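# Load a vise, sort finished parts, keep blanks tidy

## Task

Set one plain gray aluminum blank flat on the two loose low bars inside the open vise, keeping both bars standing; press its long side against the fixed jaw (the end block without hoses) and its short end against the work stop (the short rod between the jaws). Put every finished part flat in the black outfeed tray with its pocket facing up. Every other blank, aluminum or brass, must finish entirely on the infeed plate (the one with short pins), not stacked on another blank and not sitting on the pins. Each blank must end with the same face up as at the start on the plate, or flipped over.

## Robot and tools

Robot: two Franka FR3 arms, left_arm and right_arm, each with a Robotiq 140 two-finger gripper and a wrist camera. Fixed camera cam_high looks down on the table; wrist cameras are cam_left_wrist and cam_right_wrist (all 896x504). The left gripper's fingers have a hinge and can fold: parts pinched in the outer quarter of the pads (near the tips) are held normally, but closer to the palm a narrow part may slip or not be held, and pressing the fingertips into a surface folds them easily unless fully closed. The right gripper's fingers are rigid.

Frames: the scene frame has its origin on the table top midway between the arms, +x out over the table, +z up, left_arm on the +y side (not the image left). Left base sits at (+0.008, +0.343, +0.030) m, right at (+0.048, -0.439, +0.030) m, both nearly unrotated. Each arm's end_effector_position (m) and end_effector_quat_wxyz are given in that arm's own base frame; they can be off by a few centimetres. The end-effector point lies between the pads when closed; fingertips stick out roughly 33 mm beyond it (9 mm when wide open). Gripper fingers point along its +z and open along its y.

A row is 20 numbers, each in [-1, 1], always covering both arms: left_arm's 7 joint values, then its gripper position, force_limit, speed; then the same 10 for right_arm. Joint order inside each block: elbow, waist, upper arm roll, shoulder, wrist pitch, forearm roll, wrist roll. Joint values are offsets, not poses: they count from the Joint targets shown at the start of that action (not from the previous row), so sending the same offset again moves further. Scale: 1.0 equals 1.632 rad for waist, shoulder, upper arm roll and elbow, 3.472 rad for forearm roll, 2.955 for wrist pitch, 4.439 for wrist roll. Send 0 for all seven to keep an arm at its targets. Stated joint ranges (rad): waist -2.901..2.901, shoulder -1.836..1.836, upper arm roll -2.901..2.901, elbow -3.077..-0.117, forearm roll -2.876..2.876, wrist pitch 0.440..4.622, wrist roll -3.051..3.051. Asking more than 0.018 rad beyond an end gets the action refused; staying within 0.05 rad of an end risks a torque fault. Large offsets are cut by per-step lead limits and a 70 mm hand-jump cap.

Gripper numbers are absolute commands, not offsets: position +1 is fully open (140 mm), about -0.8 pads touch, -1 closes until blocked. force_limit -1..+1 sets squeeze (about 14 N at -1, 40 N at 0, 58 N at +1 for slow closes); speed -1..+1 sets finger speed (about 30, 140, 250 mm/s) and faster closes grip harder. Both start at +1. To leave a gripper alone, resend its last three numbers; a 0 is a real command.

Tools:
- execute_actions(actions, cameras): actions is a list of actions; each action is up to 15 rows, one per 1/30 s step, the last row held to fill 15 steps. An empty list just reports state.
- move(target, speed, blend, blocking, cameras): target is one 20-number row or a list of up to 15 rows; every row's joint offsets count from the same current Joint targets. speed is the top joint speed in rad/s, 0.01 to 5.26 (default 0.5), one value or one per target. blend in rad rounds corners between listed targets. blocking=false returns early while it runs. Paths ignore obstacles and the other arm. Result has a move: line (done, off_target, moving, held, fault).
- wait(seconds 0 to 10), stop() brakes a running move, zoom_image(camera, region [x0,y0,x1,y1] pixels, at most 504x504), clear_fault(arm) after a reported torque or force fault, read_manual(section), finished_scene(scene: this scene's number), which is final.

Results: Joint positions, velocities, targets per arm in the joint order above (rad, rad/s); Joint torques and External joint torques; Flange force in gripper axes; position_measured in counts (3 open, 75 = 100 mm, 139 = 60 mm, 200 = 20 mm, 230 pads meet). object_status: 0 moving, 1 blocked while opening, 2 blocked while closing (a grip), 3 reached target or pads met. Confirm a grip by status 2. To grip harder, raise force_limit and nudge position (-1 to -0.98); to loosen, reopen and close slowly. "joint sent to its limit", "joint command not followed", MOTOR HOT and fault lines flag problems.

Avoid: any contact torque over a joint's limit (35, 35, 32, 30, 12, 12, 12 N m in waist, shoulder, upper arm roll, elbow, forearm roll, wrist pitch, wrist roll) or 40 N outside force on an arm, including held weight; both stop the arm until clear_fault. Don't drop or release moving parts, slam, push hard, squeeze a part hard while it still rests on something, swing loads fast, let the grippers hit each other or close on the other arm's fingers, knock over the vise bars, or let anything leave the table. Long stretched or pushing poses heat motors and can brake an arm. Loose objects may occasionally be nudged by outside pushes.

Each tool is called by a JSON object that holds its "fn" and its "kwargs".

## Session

{"fn": "execute_actions", "kwargs": {"actions": []}}

Scene clock: 0.00 s.
left_arm: end_effector_position=(+0.2746, -0.1132, +0.3643) position_measured=3 object_status=3 end_effector_quat_wxyz=(+0.076, +0.784, -0.513, -0.341) | right_arm: end_effector_position=(+0.4580, +0.4983, +0.1243) position_measured=3 object_status=3 end_effector_quat_wxyz=(-0.143, +0.984, -0.098, +0.047)
Joint names: [elbow, waist, upper arm roll, shoulder, wrist pitch, forearm roll, wrist roll]
Joint positions: left_arm=[-1.879 -0.387 0.01 -0.113 1.052 -0.013 -0.793] | right_arm=[-2.044 0.792 0.011 0.291 2.612 0.198 -0.727]
Joint velocities: within noise
Joint torques (N m): no reading
External joint torques (N m): no reading
Flange force (N): no reading
Joint targets: left_arm=[-1.879 -0.387 0.010 -0.113 1.052 -0.013 -0.793] | right_arm=[-2.044 0.792 0.011 0.291 2.612 0.198 -0.727]
Tool commands: left_gripper/position=+1.0 left_gripper/force_limit=+1.0 left_gripper/speed=+1.0 right_gripper/position=+1.0 right_gripper/force_limit=+1.0 right_gripper/speed=+1.0
camera_calibration:
cam_left_wrist: T_world_to_cam=[[-0.751797, -0.462321, 0.470171, -0.0102289], [-0.0192211, 0.728096, 0.685205, -0.153851], [-0.659115, 0.506098, -0.556267, 0.583852], [0, 0, 0, 1]] pos_world=[0.374178, -0.188197, 0.435007]
cam_right_wrist: T_world_to_cam=[[-0.162411, -0.941069, -0.296668, 0.589702], [-0.960744, 0.0822802, 0.264956, 0.370162], [-0.224932, 0.328054, -0.917489, 0.189139], [0, 0, 0, 1]] pos_world=[0.493949, 0.462445, 0.250402]

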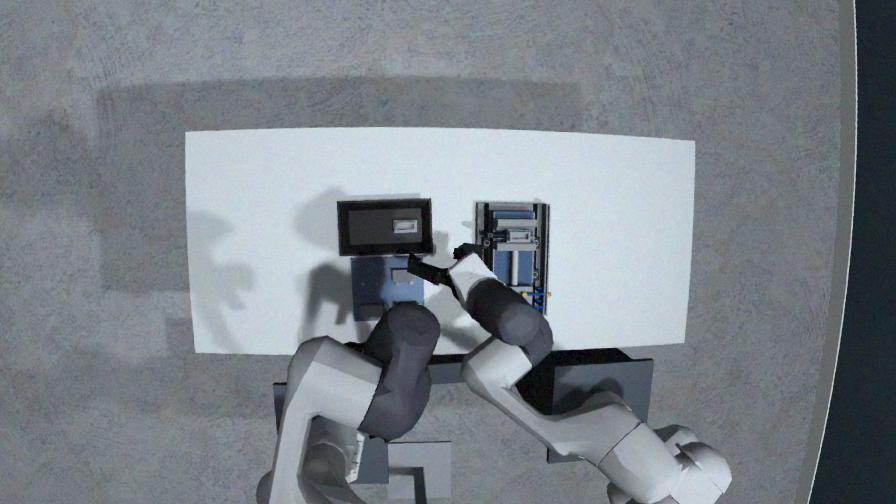

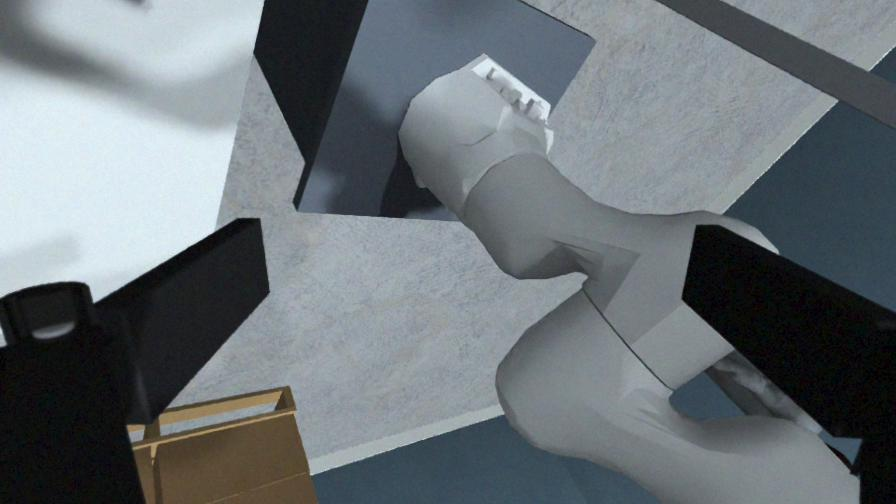

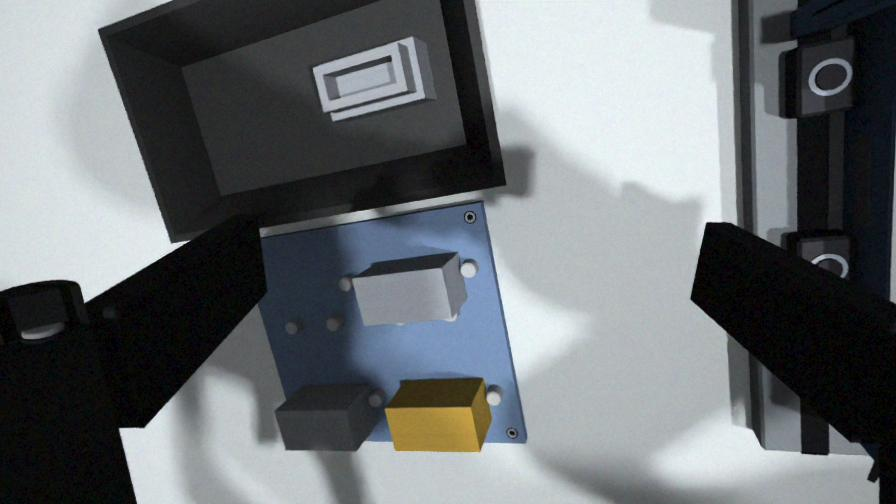

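{"fn": "move", "kwargs": {"target": [[0,0,0,0,0,0,0,1,1,1,0.2525,-0.1942,-0.0067,-0.1538,-0.3181,-0.057,0.2694,1,1,1],[0.0417,0.0104,-0.0061,-0.0429,0.1956,0.0037,0.0955,1,1,1,0.2525,-0.1942,-0.0067,-0.1538,-0.3181,-0.057,0.2694,1,1,1]], "speed": 0.8}}

{"fn": "zoom_image", "kwargs": {"camera": "cam_right_wrist", "region": [390, 60, 700, 280]}}

{"fn": "zoom_image", "kwargs": {"camera": "cam_left_wrist", "region": [400, 50, 600, 260]}}

Scene clock: 9.03 s.
left_arm: end_effector_position=(+0.4651, -0.1820, +0.3999) position_measured=3 object_status=3 end_effector_quat_wxyz=(+0.002, +0.708, -0.706, +0.000) | right_arm: end_effector_position=(+0.5106, +0.2633, +0.3706) position_measured=3 object_status=3 end_effector_quat_wxyz=(-0.002, +0.710, -0.704, -0.001)
Joint names: [elbow, waist, upper arm roll, shoulder, wrist pitch, forearm roll, wrist roll]
Joint positions: left_arm=[-1.812 -0.372 0.001 -0.183 1.628 -0.004 -0.374] | right_arm=[-1.633 0.476 -0.001 0.039 1.676 0.003 0.465]
Joint velocities: left_arm=[-0.001 0.001 0 0.001 0.001 0 0.007] | right_arm=[within noise]
Joint torques (N m): left_arm=[24.44 0.84 0.24 -25.79 2.9 1.14 0.15] | right_arm=[26.01 -0.43 0.6 -32.89 2.24 0.42 0.09]
External joint torques (N m): left_arm=[0.23 0.97 0.56 -0.11 0.32 0.4 0.14] | right_arm=[1.44 -0.39 0.61 1.06 -0.29 -0.33 0.09]
Flange force (N): left_arm=[-1.5 -0.9 0.2] | right_arm=[-4.6 -8.5 -5.5]
Joint targets: left_arm=[-1.811 -0.370 0.000 -0.183 1.630 0.000 -0.369] | right_arm=[-1.632 0.475 0.000 0.040 1.672 0.001 0.469]
move: done
camera_calibration:
cam_left_wrist: T_world_to_cam=[[-0.999987, -0.0030695, 0.00400582, 0.469906], [-0.00154797, 0.942061, 0.335438, 0.046109], [-0.00480336, 0.335428, -0.942054, 0.582965], [0, 0, 0, 1]] pos_world=[0.472771, -0.237538, 0.531836]
cam_right_wrist: T_world_to_cam=[[-0.999597, -0.026565, -0.0100279, 0.530497], [-0.0283946, 0.936025, 0.350785, -0.357908], [0.0000677205, 0.350929, -0.936402, 0.390181], [0, 0, 0, 1]] pos_world=[0.520094, 0.212178, 0.496235]

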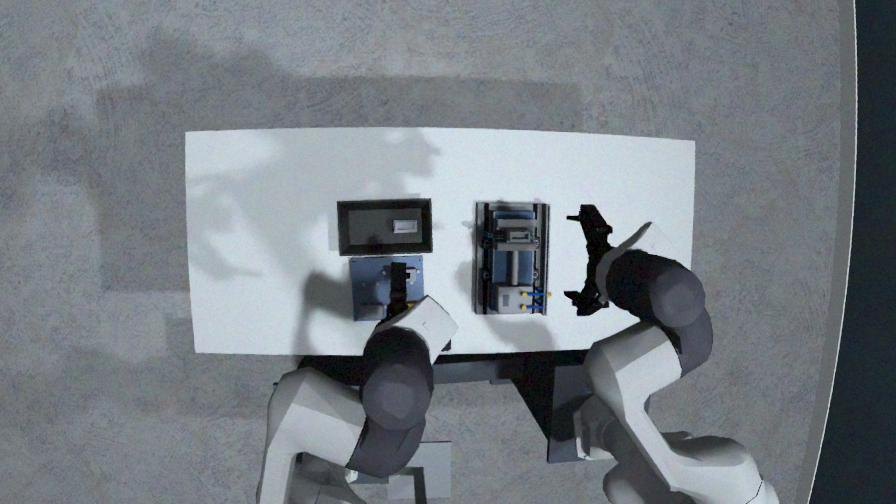

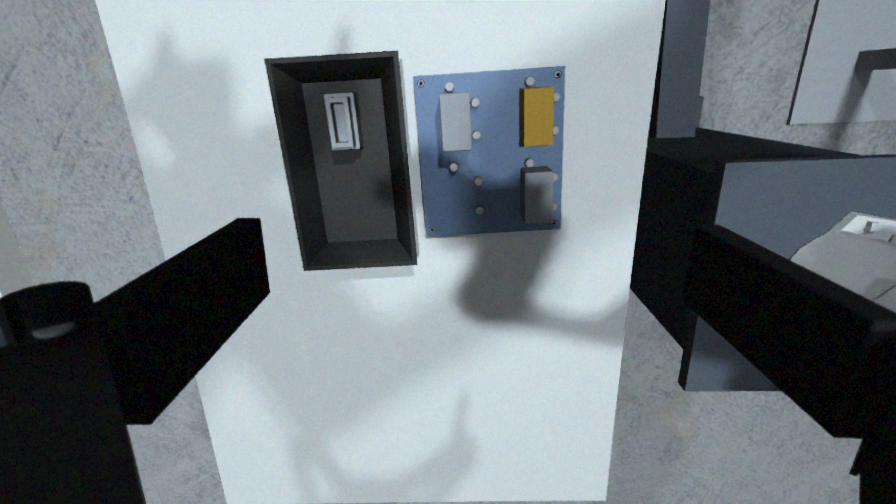

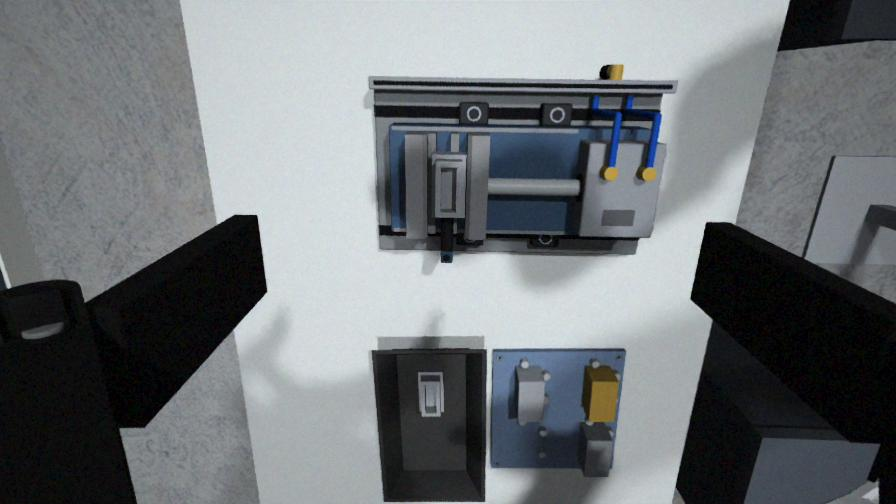

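Scaled by 1.626 from the camera's 896x504 image, which has a finer 1280x720 frame.

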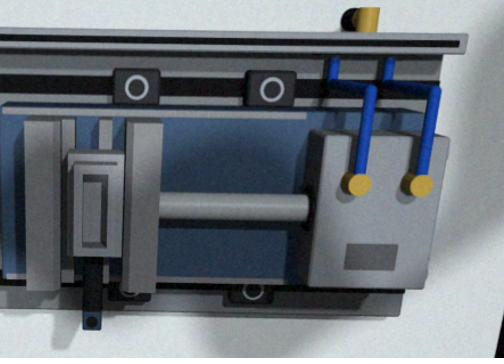

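Scaled by 2.400 from the camera's 896x504 image, which has a finer 1280x720 frame.

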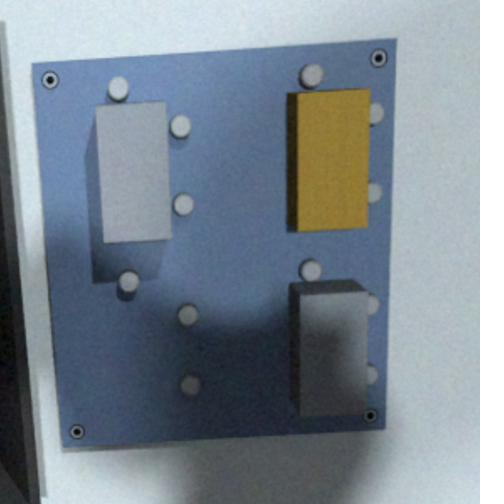

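{"fn": "move", "kwargs": {"target": [[0,0,0,0,0,0,0,-0.05,0,0,-0.1103,-0.8125,0,-0.1366,-0.0142,0,-0.2971,1,1,1],[0.4847,-0.1953,0,0.5667,0.0446,0,-0.0756,-0.05,0,0,-0.1103,-0.8125,0,-0.1366,-0.0142,0,-0.2971,1,1,1]], "speed": [1.0,0.6], "cameras": ["cam_left_wrist"]}}

{"fn": "zoom_image", "kwargs": {"camera": "cam_left_wrist", "region": [300, 60, 660, 330]}}

Scene clock: 30.87 s.
left_arm: end_effector_position=(+0.5801, -0.4810, +0.1976) position_measured=135 object_status=3 end_effector_quat_wxyz=(+0.002, +0.710, -0.704, -0.003) | right_arm: end_effector_position=(+0.3306, -0.3775, +0.4004) position_measured=3 object_status=3 end_effector_quat_wxyz=(-0.001, +0.705, -0.709, +0.002)
Joint names: [elbow, waist, upper arm roll, shoulder, wrist pitch, forearm roll, wrist roll]
Joint positions: left_arm=[-1.022 -0.69 -0.001 0.744 1.76 -0.003 -0.699] | right_arm=[-1.811 -0.85 -0.002 -0.181 1.634 0.001 -0.847]
Joint velocities: left_arm=[-0.001 0 0 -0.002 0.001 0.001 -0.007] | right_arm=[within noise]
Joint torques (N m): left_arm=[25.21 0.25 1.03 -53.75 2.94 1.03 -0.18] | right_arm=[25.75 -0.74 0.66 -25.88 2.43 0.8 -0.24]
External joint torques (N m): left_arm=[0.56 0.48 0.56 0 0.34 0.28 -0.19] | right_arm=[1.16 -0.57 1.02 0.31 -0.24 0.01 -0.24]
Flange force (N): left_arm=[0.0 0.0 0.0] | right_arm=[3.5 -3.4 -4.3]
Joint targets: left_arm=[-1.020 -0.689 0.000 0.742 1.762 0.000 -0.705] | right_arm=[-1.812 -0.851 0.000 -0.183 1.630 0.001 -0.850]
move: done
camera_calibration:
cam_left_wrist: T_world_to_cam=[[-0.999932, -0.0084512, 0.00802614, 0.581354], [-0.00523405, 0.940899, 0.338647, 0.396792], [-0.0104138, 0.338582, -0.940879, 0.497697], [0, 0, 0, 1]] pos_world=[0.588574, -0.536939, 0.329234]
Images, in order (width x height): cam_left_wrist 896x504.

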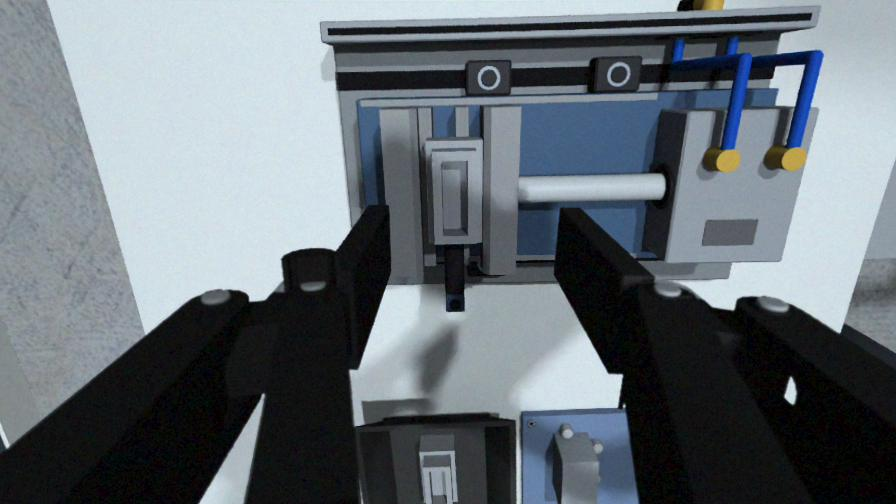

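Scaled by 1.400 from the camera's 896x504 image, which has a finer 1280x720 frame.

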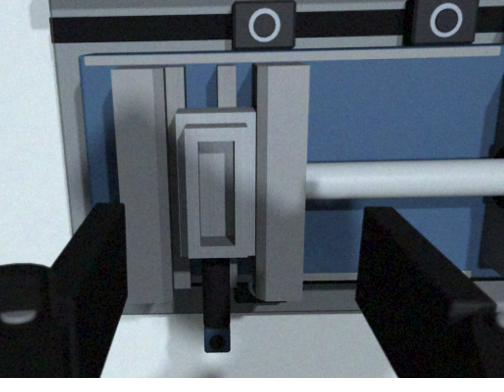

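{"fn": "move", "kwargs": {"target": [-0.048,0.0045,0,0.0173,0.0361,0,0.0016,-0.05,0,0,0,0,0,0,0,0,0,1,1,1], "cameras": ["cam_left_wrist"]}}

Scene clock: 49.97 s.
left_arm: end_effector_position=(+0.5862, -0.4793, +0.1481) position_measured=135 object_status=3 end_effector_quat_wxyz=(+0.002, +0.713, -0.701, -0.002) | right_arm: end_effector_position=(+0.3306, -0.3774, +0.4003) position_measured=3 object_status=3 end_effector_quat_wxyz=(-0.001, +0.705, -0.709, +0.002)
Joint names: [elbow, waist, upper arm roll, shoulder, wrist pitch, forearm roll, wrist roll]
Joint positions: left_arm=[-1.098 -0.683 -0.001 0.772 1.866 -0.003 -0.701] | right_arm=[-1.811 -0.85 -0.002 -0.181 1.634 0.001 -0.847]
Joint velocities: left_arm=[0 0 0.001 -0.001 0.004 0.001 0] | right_arm=[within noise]
Joint torques (N m): left_arm=[24.88 0.59 1.09 -54.78 3.11 1 0.1] | right_arm=[25.82 -0.74 0.64 -25.78 2.46 0.8 -0.24]
External joint torques (N m): left_arm=[0.14 1.13 0.8 -0.34 0.52 0.27 0.1] | right_arm=[1.36 -0.61 0.95 0.1 -0.19 0 -0.24]
Flange force (N): left_arm=[-2.8 0.8 0.7] | right_arm=[3.6 -3.3 -4.7]
Joint targets: left_arm=[-1.099 -0.681 0.000 0.770 1.869 0.000 -0.697] | right_arm=[-1.812 -0.851 0.000 -0.183 1.630 0.001 -0.850]
move: done
camera_calibration:
cam_left_wrist: T_world_to_cam=[[-0.999821, -0.017272, 0.00774762, 0.583678], [-0.013629, 0.940828, 0.338609, 0.416845], [-0.0131376, 0.338443, -0.940895, 0.452232], [0, 0, 0, 1]] pos_world=[0.595196, -0.535153, 0.279834]
Images, in order (width x height): cam_left_wrist 896x504.

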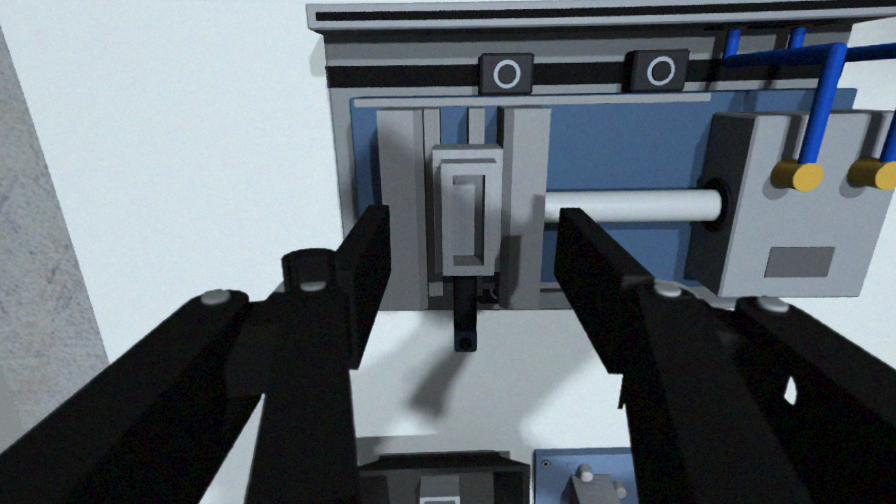

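{"fn": "move", "kwargs": {"target": [-0.0389,0,0,0.0176,0.0312,0,0,-0.05,0,0,0,0,0,0,0,0,0,1,1,1], "cameras": ["cam_left_wrist"], "speed": 0.15}}

{"fn": "move", "kwargs": {"target": [0,0,0,0,0,0,0,-1,-1,-1,0,0,0,0,0,0,0,1,1,1], "cameras": ["cam_left_wrist"]}}

Scene clock: 54.53 s.
left_arm: end_effector_position=(+0.5866, -0.4796, +0.1060) position_measured=135 object_status=3 end_effector_quat_wxyz=(+0.002, +0.713, -0.701, -0.001) | right_arm: end_effector_position=(+0.3305, -0.3773, +0.4003) position_measured=3 object_status=3 end_effector_quat_wxyz=(-0.001, +0.705, -0.709, +0.002)
Joint names: [elbow, waist, upper arm roll, shoulder, wrist pitch, forearm roll, wrist roll]
Joint positions: left_arm=[-1.161 -0.683 -0.001 0.799 1.958 -0.003 -0.701] | right_arm=[-1.811 -0.85 -0.002 -0.181 1.634 0.001 -0.847]
Joint velocities: left_arm=[0 0 0.001 0 0.004 -0.001 0] | right_arm=[within noise]
Joint torques (N m): left_arm=[24.65 0.55 1.08 -54.71 2.92 0.97 0.12] | right_arm=[25.85 -0.69 0.61 -25.72 2.49 0.82 -0.24]
External joint torques (N m): left_arm=[0.13 0.81 0.6 -0.06 0.32 0.26 0.12] | right_arm=[1.28 -0.6 0.88 0.33 -0.18 0.02 -0.24]
Flange force (N): left_arm=[-1.1 -0.5 0.4] | right_arm=[3.9 -3.5 -4.5]
Joint targets: left_arm=[-1.162 -0.681 0.000 0.799 1.961 0.000 -0.697] | right_arm=[-1.812 -0.851 0.000 -0.183 1.630 0.001 -0.850]
move: done
camera_calibration:
cam_left_wrist: T_world_to_cam=[[-0.999833, -0.0173766, 0.00571798, 0.58464], [-0.0144325, 0.941359, 0.337098, 0.432289], [-0.0112403, 0.336959, -0.941452, 0.410962], [0, 0, 0, 1]] pos_world=[0.595401, -0.535257, 0.237834]
Images, in order (width x height): cam_left_wrist 896x504.

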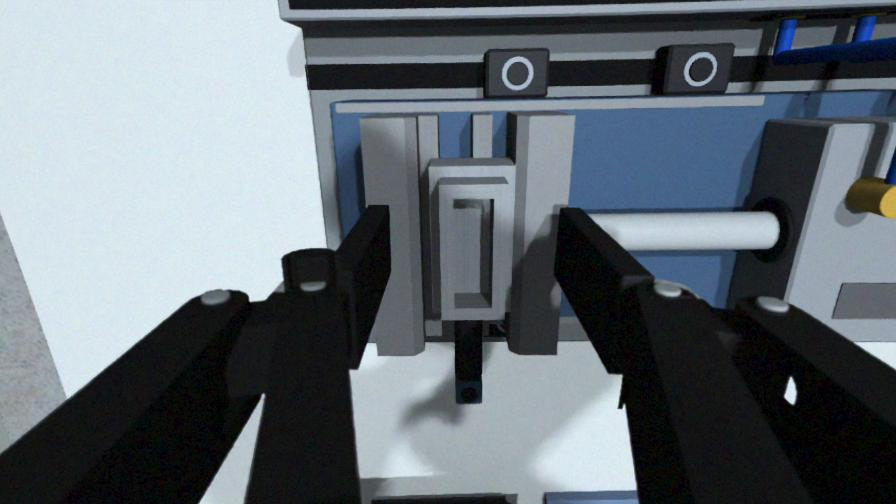

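Scene clock: 56.00 s.
left_arm: end_effector_position=(+0.5869, -0.4797, +0.1061) position_measured=195 object_status=2 end_effector_quat_wxyz=(+0.002, +0.713, -0.701, -0.001) | right_arm: end_effector_position=(+0.3305, -0.3773, +0.4003) position_measured=3 object_status=3 end_effector_quat_wxyz=(-0.001, +0.705, -0.709, +0.002)
Joint names: [elbow, waist, upper arm roll, shoulder, wrist pitch, forearm roll, wrist roll]
Joint positions: left_arm=[-1.162 -0.683 -0.001 0.799 1.959 -0.003 -0.701] | right_arm=[-1.811 -0.85 -0.002 -0.181 1.634 0.001 -0.847]
Joint velocities: within noise
Joint torques (N m): left_arm=[24.18 0.53 1.09 -53.69 2.93 0.97 0.12] | right_arm=[25.84 -0.71 0.67 -25.8 2.47 0.83 -0.25]
External joint torques (N m): left_arm=[-0.39 0.83 0.63 1.04 0.32 0.26 0.12] | right_arm=[1.4 -0.59 0.98 0.07 -0.18 0.03 -0.25]
Flange force (N): left_arm=[-0.6 -1.3 1.9] | right_arm=[3.6 -3.4 -4.8]
Joint targets: left_arm=[-1.162 -0.681 0.000 0.799 1.961 0.000 -0.697] | right_arm=[-1.812 -0.851 0.000 -0.183 1.630 0.001 -0.850]
move: done
camera_calibration:
cam_left_wrist: T_world_to_cam=[[-0.999837, -0.0173276, 0.00500093, 0.584939], [-0.0146338, 0.941541, 0.336582, 0.432692], [-0.0105407, 0.336454, -0.941641, 0.410449], [0, 0, 0, 1]] pos_world=[0.595502, -0.535358, 0.237934]
Images, in order (width x height): cam_left_wrist 896x504.

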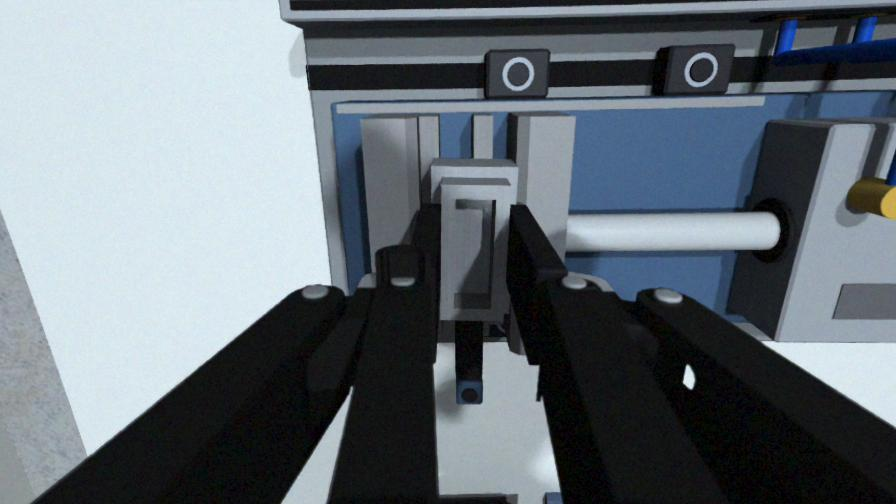

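{"fn": "move", "kwargs": {"target": [[0.0869,0,0,-0.0349,-0.0673,0,0,-1,-1,-1,0,0,0,0,0,0,0,1,1,1],[-0.4191,0.3166,0,-0.3608,0.0322,0,0.1164,-1,-1,-1,0,0,0,0,0,0,0,1,1,1]], "cameras": ["cam_left_wrist","cam_high"], "speed": [0.15,0.5]}}

Scene clock: 68.93 s.
left_arm: end_effector_position=(+0.6029, -0.1002, +0.1977) position_measured=195 object_status=2 end_effector_quat_wxyz=(+0.003, +0.716, -0.699, -0.002) | right_arm: end_effector_position=(+0.3305, -0.3773, +0.4003) position_measured=3 object_status=3 end_effector_quat_wxyz=(-0.001, +0.705, -0.709, +0.002)
Joint names: [elbow, waist, upper arm roll, shoulder, wrist pitch, forearm roll, wrist roll]
Joint positions: left_arm=[-1.846 -0.164 0.001 0.213 2.053 -0.003 -0.186] | right_arm=[-1.811 -0.85 -0.002 -0.182 1.634 0.001 -0.847]
Joint velocities: left_arm=[0 -0.001 -0.001 0 0.001 0.001 0.006] | right_arm=[within noise]
Joint torques (N m): left_arm=[24.61 0.41 0.47 -40.43 3.02 0.91 0.2] | right_arm=[25.92 -0.71 0.62 -25.69 2.49 0.79 -0.24]
External joint torques (N m): left_arm=[0.56 0.55 0.4 -1.36 0.48 0.26 0.2] | right_arm=[1.51 -0.62 0.89 0.13 -0.16 -0.01 -0.24]
Flange force (N): left_arm=[-1.5 2.1 -0.9] | right_arm=[4.0 -3.6 -5.1]
Joint targets: left_arm=[-1.846 -0.165 0.000 0.210 2.056 0.000 -0.181] | right_arm=[-1.812 -0.851 0.000 -0.183 1.630 0.001 -0.850]
move: done
camera_calibration:
cam_left_wrist: T_world_to_cam=[[-0.999694, -0.0233396, 0.00816339, 0.605796], [-0.0192217, 0.941245, 0.337177, 0.0472714], [-0.0155533, 0.336917, -0.941406, 0.372233], [0, 0, 0, 1]] pos_world=[0.612309, -0.155766, 0.329538]
Images, in order (width x height): cam_high 896x504, cam_left_wrist 896x504.

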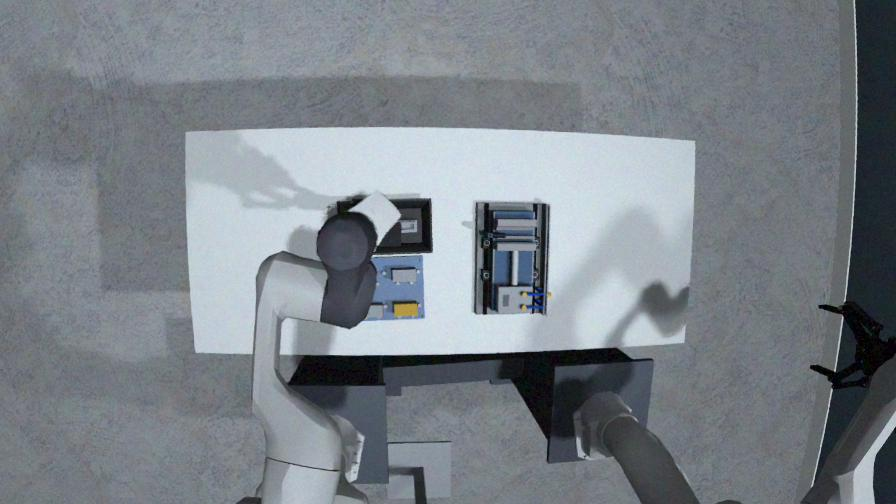

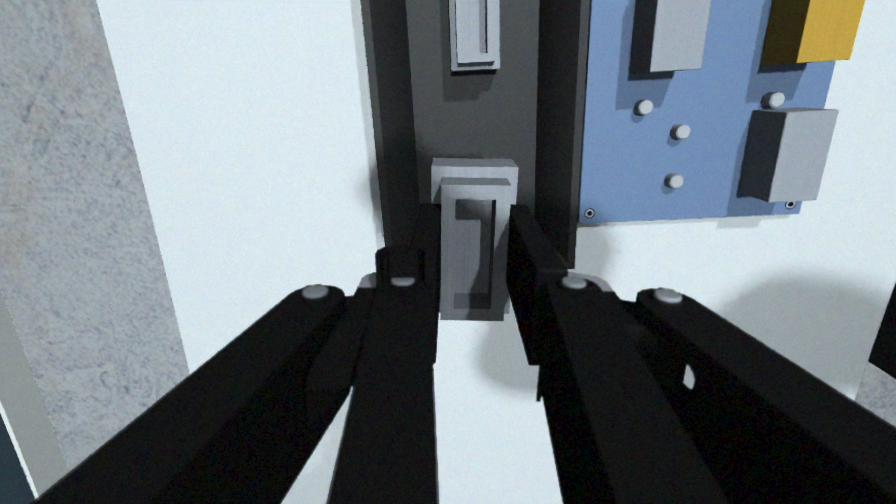

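{"fn": "move", "kwargs": {"target": [[-0.0799,0,0,0.1207,0.1107,0,0,-1,-1,-1,0,0,0,0,0,0,0,1,1,1],[-0.0811,0,0,0.1292,0.1161,0,0,-1,-1,-1,0,0,0,0,0,0,0,1,1,1]], "cameras": ["cam_left_wrist"], "speed": [0.2,0.02]}}

Scene clock: 77.57 s.
left_arm: end_effector_position=(+0.6034, -0.1000, +0.0420) position_measured=195 object_status=2 end_effector_quat_wxyz=(+0.002, +0.715, -0.699, -0.001) | right_arm: end_effector_position=(+0.3305, -0.3772, +0.4003) position_measured=3 object_status=3 end_effector_quat_wxyz=(-0.001, +0.705, -0.709, +0.002)
Joint names: [elbow, waist, upper arm roll, shoulder, wrist pitch, forearm roll, wrist roll]
Joint positions: left_arm=[-1.978 -0.164 0.001 0.42 2.395 -0.003 -0.184] | right_arm=[-1.811 -0.85 -0.002 -0.182 1.634 0.001 -0.847]
Joint velocities: left_arm=[-0.001 -0.001 0 -0.001 0.004 -0.002 -0.001] | right_arm=[within noise]
Joint torques (N m): left_arm=[21.65 0.43 0.67 -42.86 3.05 0.76 0.09] | right_arm=[25.88 -0.71 0.55 -25.79 2.5 0.8 -0.18]
External joint torques (N m): left_arm=[0.33 0.59 0.43 -0.19 0.49 0.26 0.09] | right_arm=[1.45 -0.56 0.89 0.09 -0.14 0 -0.18]
Flange force (N): left_arm=[-1.0 -0.3 0.6] | right_arm=[3.7 -3.6 -4.9]
Joint targets: left_arm=[-1.979 -0.165 0.000 0.421 2.399 0.000 -0.181] | right_arm=[-1.812 -0.851 0.000 -0.183 1.630 0.001 -0.850]
move: done
camera_calibration:
cam_left_wrist: T_world_to_cam=[[-0.999746, -0.0220435, 0.00479586, 0.607796], [-0.0191322, 0.941132, 0.337498, 0.0994845], [-0.0119532, 0.33732, -0.941314, 0.223329], [0, 0, 0, 1]] pos_world=[0.612214, -0.155563, 0.173732]
Images, in order (width x height): cam_left_wrist 896x504.

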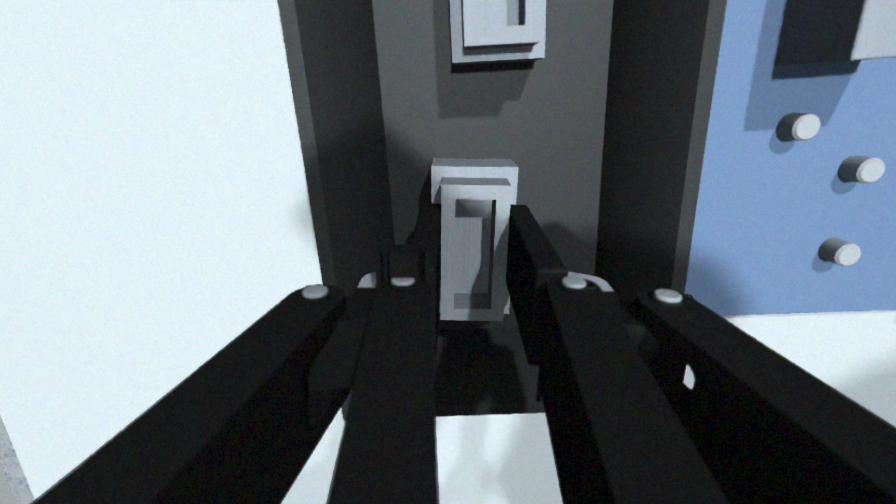

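{"fn": "move", "kwargs": {"target": [-0.0005,0,0,0.0044,0.0027,0,0,-1,-1,-1,0,0,0,0,0,0,0,1,1,1], "speed": 0.02, "cameras": []}}

{"fn": "move", "kwargs": {"target": [-0.0002,0,0,0.0022,0.0014,0,0,-1,-1,-1,0,0,0,0,0,0,0,1,1,1], "speed": 0.02, "cameras": []}}

Scene clock: 80.60 s.
left_arm: end_effector_position=(+0.6035, -0.1000, +0.0383) position_measured=195 object_status=2 end_effector_quat_wxyz=(+0.002, +0.715, -0.699, -0.001) | right_arm: end_effector_position=(+0.3305, -0.3772, +0.4003) position_measured=3 object_status=3 end_effector_quat_wxyz=(-0.001, +0.705, -0.709, +0.002)
Joint names: [elbow, waist, upper arm roll, shoulder, wrist pitch, forearm roll, wrist roll]
Joint positions: left_arm=[-1.979 -0.164 0.001 0.427 2.403 -0.003 -0.184] | right_arm=[-1.811 -0.85 -0.002 -0.182 1.634 0.001 -0.847]
Joint velocities: left_arm=[0 0 0 0 0.006 0.001 -0.001] | right_arm=[within noise]
Joint torques (N m): left_arm=[21.33 0.46 0.65 -42.84 3.08 0.74 0.11] | right_arm=[25.87 -0.84 0.62 -25.71 2.51 0.78 -0.24]
External joint torques (N m): left_arm=[0.11 0.53 0.32 -0.12 0.51 0.24 0.11] | right_arm=[1.39 -0.76 0.88 0.23 -0.15 -0.02 -0.24]
Flange force (N): left_arm=[-1.0 0.5 0.8] | right_arm=[4.0 -3.5 -4.8]
Joint targets: left_arm=[-1.979 -0.165 0.000 0.428 2.407 0.000 -0.181] | right_arm=[-1.812 -0.851 0.000 -0.183 1.630 0.001 -0.850]
move: done
No camera images: "cameras" was empty.

Scene clock: 81.30 s.
left_arm: end_effector_position=(+0.6041, -0.1001, +0.0382) position_measured=195 object_status=2 end_effector_quat_wxyz=(+0.001, +0.715, -0.699, +0.000) | right_arm: end_effector_position=(+0.3305, -0.3772, +0.4003) position_measured=3 object_status=3 end_effector_quat_wxyz=(-0.001, +0.705, -0.709, +0.002)
Joint names: [elbow, waist, upper arm roll, shoulder, wrist pitch, forearm roll, wrist roll]
Joint positions: left_arm=[-1.979 -0.164 0.001 0.427 2.405 -0.003 -0.183] | right_arm=[-1.811 -0.85 -0.002 -0.182 1.634 0.001 -0.847]
Joint velocities: within noise
Joint torques (N m): left_arm=[21.21 0.3 0.69 -40.67 3.42 0.74 0.08] | right_arm=[25.86 -0.66 0.64 -25.77 2.51 0.79 -0.21]
External joint torques (N m): left_arm=[-0.06 0.47 0.45 2.17 0.85 0.23 0.08] | right_arm=[1.42 -0.59 0.9 0.09 -0.14 -0.01 -0.21]
Flange force (N): left_arm=[-0.1 -3.9 5.6] | right_arm=[3.7 -3.4 -4.8]
Joint targets: left_arm=[-1.980 -0.165 0.000 0.431 2.412 0.000 -0.181] | right_arm=[-1.812 -0.851 0.000 -0.183 1.630 0.001 -0.850]
move: done
No camera images: "cameras" was empty.

{"fn": "move", "kwargs": {"target": [[0,0,0,-0.0015,-0.001,0,0,-0.33,-1,-1,0,0,0,0,0,0,0,1,1,1],[0.0022,0,0,-0.0148,-0.0097,0,0,-0.33,-1,-1,0,0,0,0,0,0,0,1,1,1],[0.0822,0,0,-0.1354,-0.1204,0,0,-0.33,-1,-1,0,0,0,0,0,0,0,1,1,1],[-0.3039,0.7138,0,-0.4657,-0.0897,0,-0.0309,-0.33,-1,-1,0.1,0.6,0,0.1,0.05,0,0.04,1,1,1]], "speed": [0.02,0.03,0.25,0.8], "cameras": ["cam_left_wrist","cam_high"]}}

Scene clock: 90.20 s.
left_arm: end_effector_position=(+0.2330, +0.3615, +0.1993) position_measured=171 object_status=3 end_effector_quat_wxyz=(+0.003, +0.992, -0.128, +0.000) | right_arm: end_effector_position=(+0.5917, +0.0771, +0.4076) position_measured=3 object_status=3 end_effector_quat_wxyz=(-0.036, +0.926, -0.372, +0.062)
Joint names: [elbow, waist, upper arm roll, shoulder, wrist pitch, forearm roll, wrist roll]
Joint positions: left_arm=[-2.475 0.999 0.001 -0.327 2.144 -0.003 -0.313] | right_arm=[-1.651 0.127 0.001 -0.021 1.773 0.001 -0.678]
Joint velocities: left_arm=[0.001 -0.001 0 0.001 0 0 -0.004] | right_arm=[0 0.001 0.001 -0.001 -0.001 0 0.006]
Joint torques (N m): left_arm=[23.4 1.02 0.29 -20.7 2.92 0.85 -0.14] | right_arm=[26.53 -0.43 0.24 -30.98 3.17 0.78 0.11]
External joint torques (N m): left_arm=[-0.28 0.86 0.4 -0.53 0.35 0.22 -0.14] | right_arm=[1.81 -0.5 0.19 0.96 0.22 -0.02 0.12]
Flange force (N): left_arm=[-1.9 2.0 0.8] | right_arm=[6.8 -8.4 -4.1]
Joint targets: left_arm=[-2.476 1.001 0.000 -0.329 2.146 0.000 -0.318] | right_arm=[-1.649 0.128 0.000 -0.019 1.778 0.001 -0.673]
move: done
camera_calibration:
cam_left_wrist: T_world_to_cam=[[-0.253821, -0.967231, 0.00624765, 0.414586], [-0.91011, 0.241009, 0.337067, 0.0659008], [-0.327527, 0.0798686, -0.94146, 0.378071], [0, 0, 0, 1]] pos_world=[0.289036, 0.354922, 0.331135]
Images, in order (width x height): cam_high 896x504, cam_left_wrist 896x504.

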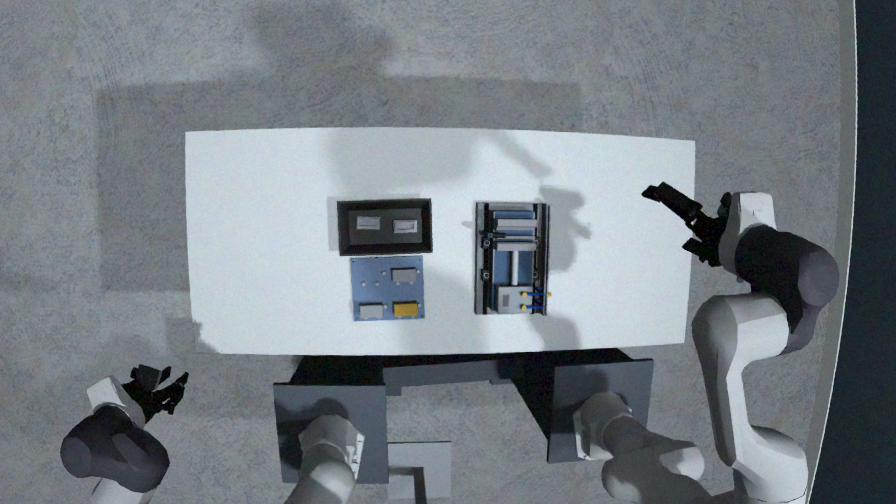

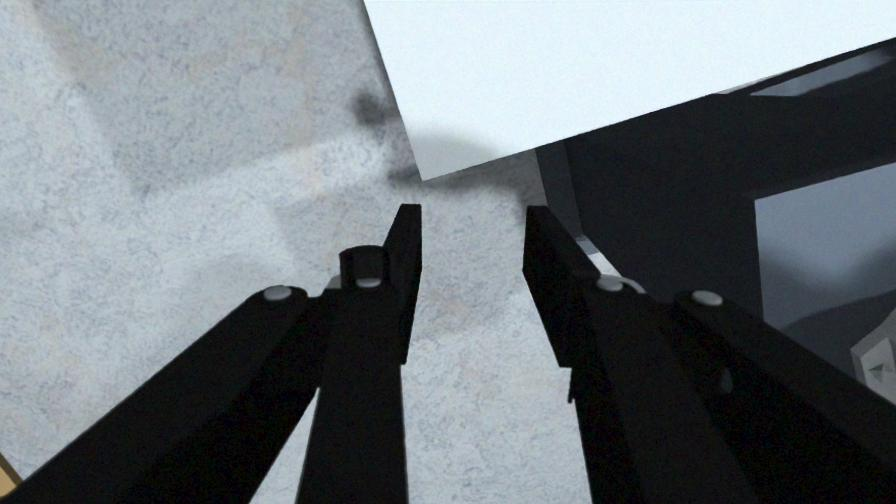

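{"fn": "move", "kwargs": {"target": [0,0,0,0,0,0,0,-0.33,-1,-1,0.3385,0.6115,0,0.4381,0.0051,-0.0003,0.05,0.23,0,0], "speed": 0.7, "cameras": ["cam_right_wrist"]}}

Scene clock: 96.20 s.
left_arm: end_effector_position=(+0.2331, +0.3615, +0.1993) position_measured=171 object_status=3 end_effector_quat_wxyz=(+0.003, +0.992, -0.127, +0.001) | right_arm: end_effector_position=(+0.3192, +0.6730, +0.1986) position_measured=100 object_status=3 end_effector_quat_wxyz=(+0.002, +1.000, +0.006, -0.002)
Joint names: [elbow, waist, upper arm roll, shoulder, wrist pitch, forearm roll, wrist roll]
Joint positions: left_arm=[-2.475 0.999 0.001 -0.327 2.144 -0.003 -0.315] | right_arm=[-1.098 1.127 0.001 0.697 1.789 0.001 -0.456]
Joint velocities: left_arm=[within noise] | right_arm=[0 0 0 0 0 0 0.006]
Joint torques (N m): left_arm=[23.64 1.01 0.36 -20.52 2.84 0.84 -0.21] | right_arm=[26.65 -0.21 1.45 -52.82 2.81 0.59 0.15]
External joint torques (N m): left_arm=[0.01 0.9 0.52 -0.35 0.27 0.21 -0.21] | right_arm=[1.79 -0.37 0.78 0.46 0.22 -0.17 0.15]
Flange force (N): left_arm=[-1.5 0.6 0.3] | right_arm=[7.6 -15.4 -3.9]
Joint targets: left_arm=[-2.476 1.001 0.000 -0.329 2.146 0.000 -0.318] | right_arm=[-1.097 1.126 0.000 0.696 1.793 0.000 -0.451]
move: done
camera_calibration:
cam_right_wrist: T_world_to_cam=[[0.0295891, -0.999558, -0.00292926, 0.673228], [-0.93605, -0.0287369, 0.350692, 0.252614], [-0.350621, -0.00763472, -0.936486, 0.438609], [0, 0, 0, 1]] pos_world=[0.370324, 0.683538, 0.324133]
Images, in order (width x height): cam_right_wrist 896x504.

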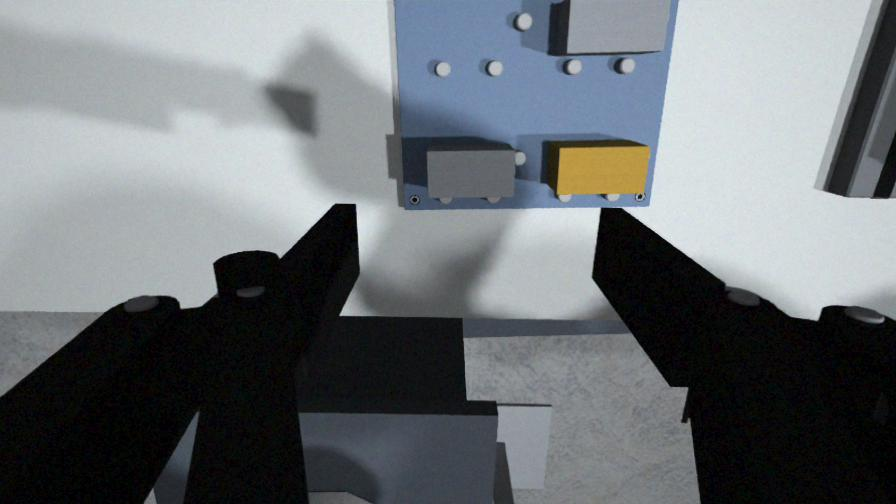

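{"fn": "move", "kwargs": {"target": [0,0,0,0,0,0,0,-0.33,-1,-1,-0.1195,-0.0012,0,0.0314,0.0834,0,-0.0004,0.047,0,0], "speed": 0.3, "cameras": ["cam_right_wrist"]}}

Scene clock: 108.57 s.
left_arm: end_effector_position=(+0.2331, +0.3615, +0.1993) position_measured=171 object_status=3 end_effector_quat_wxyz=(+0.002, +0.992, -0.127, +0.001) | right_arm: end_effector_position=(+0.3186, +0.6700, +0.0899) position_measured=124 object_status=3 end_effector_quat_wxyz=(+0.002, +1.000, +0.005, -0.002)
Joint names: [elbow, waist, upper arm roll, shoulder, wrist pitch, forearm roll, wrist roll]
Joint positions: left_arm=[-2.475 0.999 0.001 -0.327 2.144 -0.003 -0.315] | right_arm=[-1.29 1.126 0.001 0.748 2.034 0.001 -0.454]
Joint velocities: left_arm=[within noise] | right_arm=[-0.001 0 0.001 0 0.004 0 0]
Joint torques (N m): left_arm=[23.67 0.95 0.4 -20.44 2.83 0.84 -0.2] | right_arm=[25.84 -0.62 1.54 -53.79 2.81 0.54 0.02]
External joint torques (N m): left_arm=[-0.03 0.96 0.69 -0.29 0.25 0.2 -0.21] | right_arm=[1.46 -0.77 0.84 0.04 0.23 -0.15 0.02]
Flange force (N): left_arm=[-1.8 0.4 0.4] | right_arm=[4.9 -8.4 -0.8]
Joint targets: left_arm=[-2.476 1.001 0.000 -0.329 2.146 0.000 -0.318] | right_arm=[-1.292 1.124 0.000 0.747 2.039 0.000 -0.453]
move: done
camera_calibration:
cam_right_wrist: T_world_to_cam=[[0.0263589, -0.999644, -0.00417477, 0.671269], [-0.936395, -0.0261527, 0.349972, 0.288482], [-0.349957, -0.00531566, -0.936751, 0.33487], [0, 0, 0, 1]] pos_world=[0.369629, 0.680355, 0.215532]
Images, in order (width x height): cam_right_wrist 896x504.

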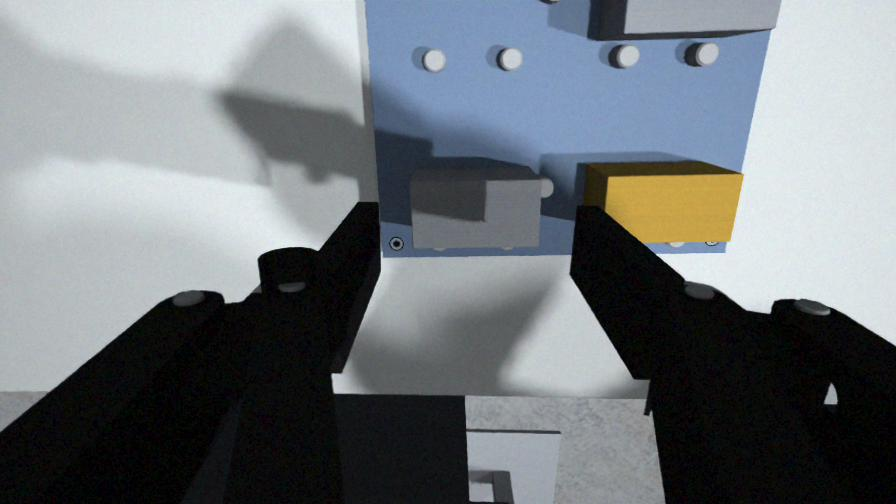

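{"fn": "move", "kwargs": {"target": [0,0,0,0,0,0,0,-0.33,-1,-1,-0.0248,-0.0008,0,0.0409,0.0363,0,-0.0002,0.047,0,0], "speed": 0.1, "cameras": ["cam_right_wrist"]}}

{"fn": "move", "kwargs": {"target": [0,0,0,0,0,0,0,-0.33,-1,-1,0,0,0,0,0,0,0,-1,-0.5,-1], "cameras": ["cam_right_wrist"]}}

Scene clock: 117.27 s.
left_arm: end_effector_position=(+0.2331, +0.3615, +0.1993) position_measured=171 object_status=3 end_effector_quat_wxyz=(+0.002, +0.992, -0.127, +0.001) | right_arm: end_effector_position=(+0.3189, +0.6684, +0.0321) position_measured=124 object_status=3 end_effector_quat_wxyz=(+0.001, +1.000, +0.004, -0.001)
Joint names: [elbow, waist, upper arm roll, shoulder, wrist pitch, forearm roll, wrist roll]
Joint positions: left_arm=[-2.475 0.999 0.001 -0.327 2.144 -0.003 -0.315] | right_arm=[-1.331 1.124 0.001 0.814 2.141 0.001 -0.454]
Joint velocities: left_arm=[within noise] | right_arm=[0 0 -0.001 -0.001 0.005 0 -0.001]
Joint torques (N m): left_arm=[23.77 0.96 0.4 -20.43 2.81 0.84 -0.21] | right_arm=[25.33 -0.62 1.59 -53.85 2.81 0.48 -0.04]
External joint torques (N m): left_arm=[0.18 0.87 0.58 -0.37 0.25 0.21 -0.21] | right_arm=[1.47 -1.08 0.62 0.79 0.21 -0.17 -0.04]
Flange force (N): left_arm=[-1.4 0.2 0.0] | right_arm=[6.5 -10.4 1.2]
Joint targets: left_arm=[-2.476 1.001 0.000 -0.329 2.146 0.000 -0.318] | right_arm=[-1.332 1.123 0.000 0.814 2.147 0.000 -0.454]
move: done
camera_calibration:
cam_right_wrist: T_world_to_cam=[[0.024841, -0.999677, -0.0054128, 0.669912], [-0.936655, -0.0251666, 0.349348, 0.308472], [-0.349372, -0.00360825, -0.936977, 0.279482], [0, 0, 0, 1]] pos_world=[0.369934, 0.678467, 0.15773]
Images, in order (width x height): cam_right_wrist 896x504.

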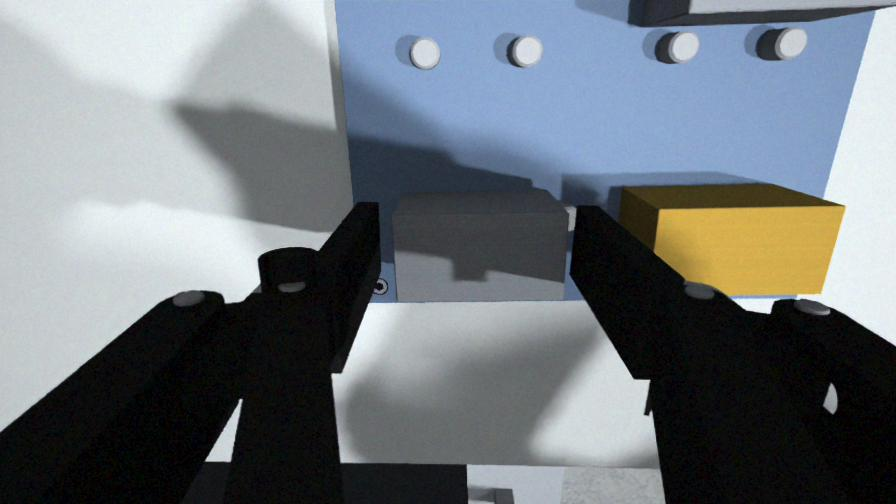

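Scene clock: 117.83 s.
left_arm: end_effector_position=(+0.2331, +0.3615, +0.1993) position_measured=171 object_status=3 end_effector_quat_wxyz=(+0.002, +0.992, -0.127, +0.001) | right_arm: end_effector_position=(+0.3191, +0.6686, +0.0323) position_measured=140 object_status=0 end_effector_quat_wxyz=(+0.001, +1.000, +0.004, -0.001)
Joint names: [elbow, waist, upper arm roll, shoulder, wrist pitch, forearm roll, wrist roll]
Joint positions: left_arm=[-2.475 0.999 0.001 -0.327 2.144 -0.003 -0.315] | right_arm=[-1.331 1.124 0.001 0.813 2.142 0.001 -0.454]
Joint velocities: within noise
Joint torques (N m): left_arm=[23.68 0.96 0.43 -20.4 2.81 0.84 -0.19] | right_arm=[24.98 -0.55 1.57 -53.52 2.81 0.48 -0.03]
External joint torques (N m): left_arm=[0.01 0.91 0.64 -0.33 0.23 0.21 -0.19] | right_arm=[1.1 -0.75 0.8 1.13 0.21 -0.16 -0.03]
Flange force (N): left_arm=[-1.7 0.5 0.2] | right_arm=[5.6 -9.5 1.7]
Joint targets: left_arm=[-2.476 1.001 0.000 -0.329 2.146 0.000 -0.318] | right_arm=[-1.332 1.123 0.000 0.814 2.147 0.000 -0.454]
move: done
camera_calibration:
cam_right_wrist: T_world_to_cam=[[0.0247916, -0.999674, -0.00612998, 0.670145], [-0.936779, -0.0253718, 0.349001, 0.308741], [-0.349043, -0.00290986, -0.937102, 0.279129], [0, 0, 0, 1]] pos_world=[0.370036, 0.678572, 0.157929]
Images, in order (width x height): cam_right_wrist 896x504.

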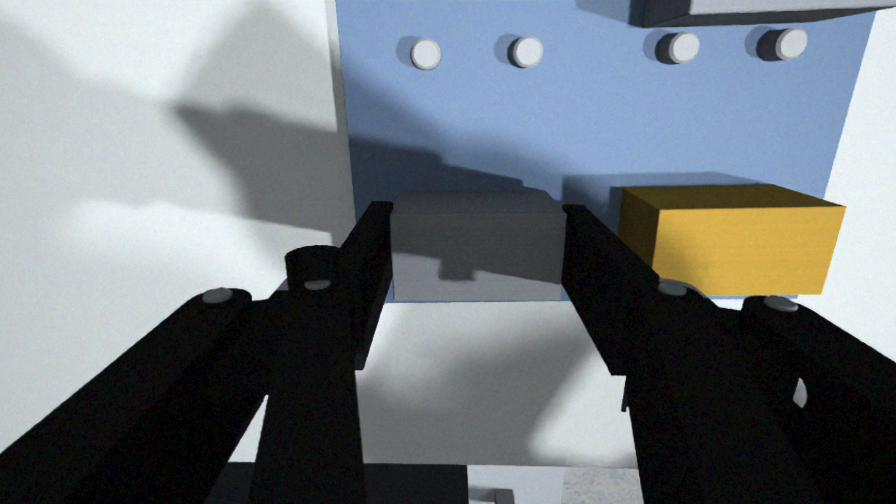

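{"fn": "move", "kwargs": {"target": [0,0,0,0,0,0,0,-0.33,-1,-1,0.1443,0,0,-0.0723,-0.1198,0,0,-1,-0.5,-1], "speed": 0.2, "cameras": ["cam_right_wrist"]}}

Scene clock: 124.07 s.
left_arm: end_effector_position=(+0.2331, +0.3615, +0.1993) position_measured=171 object_status=3 end_effector_quat_wxyz=(+0.002, +0.992, -0.127, +0.001) | right_arm: end_effector_position=(+0.3218, +0.6743, +0.1989) position_measured=140 object_status=2 end_effector_quat_wxyz=(-0.001, +1.000, +0.004, -0.001)
Joint names: [elbow, waist, upper arm roll, shoulder, wrist pitch, forearm roll, wrist roll]
Joint positions: left_arm=[-2.475 0.999 0.001 -0.327 2.144 -0.003 -0.315] | right_arm=[-1.099 1.124 0.001 0.697 1.797 0.001 -0.454]
Joint velocities: left_arm=[within noise] | right_arm=[-0.001 0.001 -0.002 -0.001 -0.005 0.001 0.001]
Joint torques (N m): left_arm=[23.76 0.96 0.41 -20.38 2.8 0.84 -0.19] | right_arm=[27.27 -0.53 1.51 -53.45 2.46 0.57 -0.01]
External joint torques (N m): left_arm=[0.17 0.82 0.54 -0.35 0.24 0.21 -0.19] | right_arm=[2.4 -0.7 0.83 -0.18 -0.15 -0.19 -0.01]
Flange force (N): left_arm=[-1.3 0.1 0.0] | right_arm=[9.5 -18.1 -6.2]
Joint targets: left_arm=[-2.476 1.001 0.000 -0.329 2.146 0.000 -0.318] | right_arm=[-1.097 1.123 0.000 0.696 1.793 0.000 -0.454]
move: done
camera_calibration:
cam_right_wrist: T_world_to_cam=[[0.0252494, -0.999636, -0.00955161, 0.67734], [-0.937286, -0.0269951, 0.347513, 0.254798], [-0.347644, 0.000178093, -0.937626, 0.433863], [0, 0, 0, 1]] pos_world=[0.372546, 0.683894, 0.324726]
Images, in order (width x height): cam_right_wrist 896x504.

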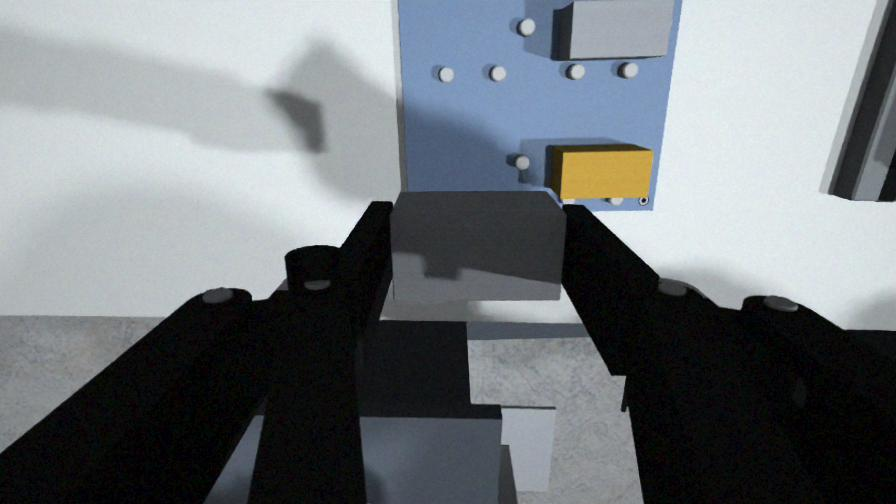

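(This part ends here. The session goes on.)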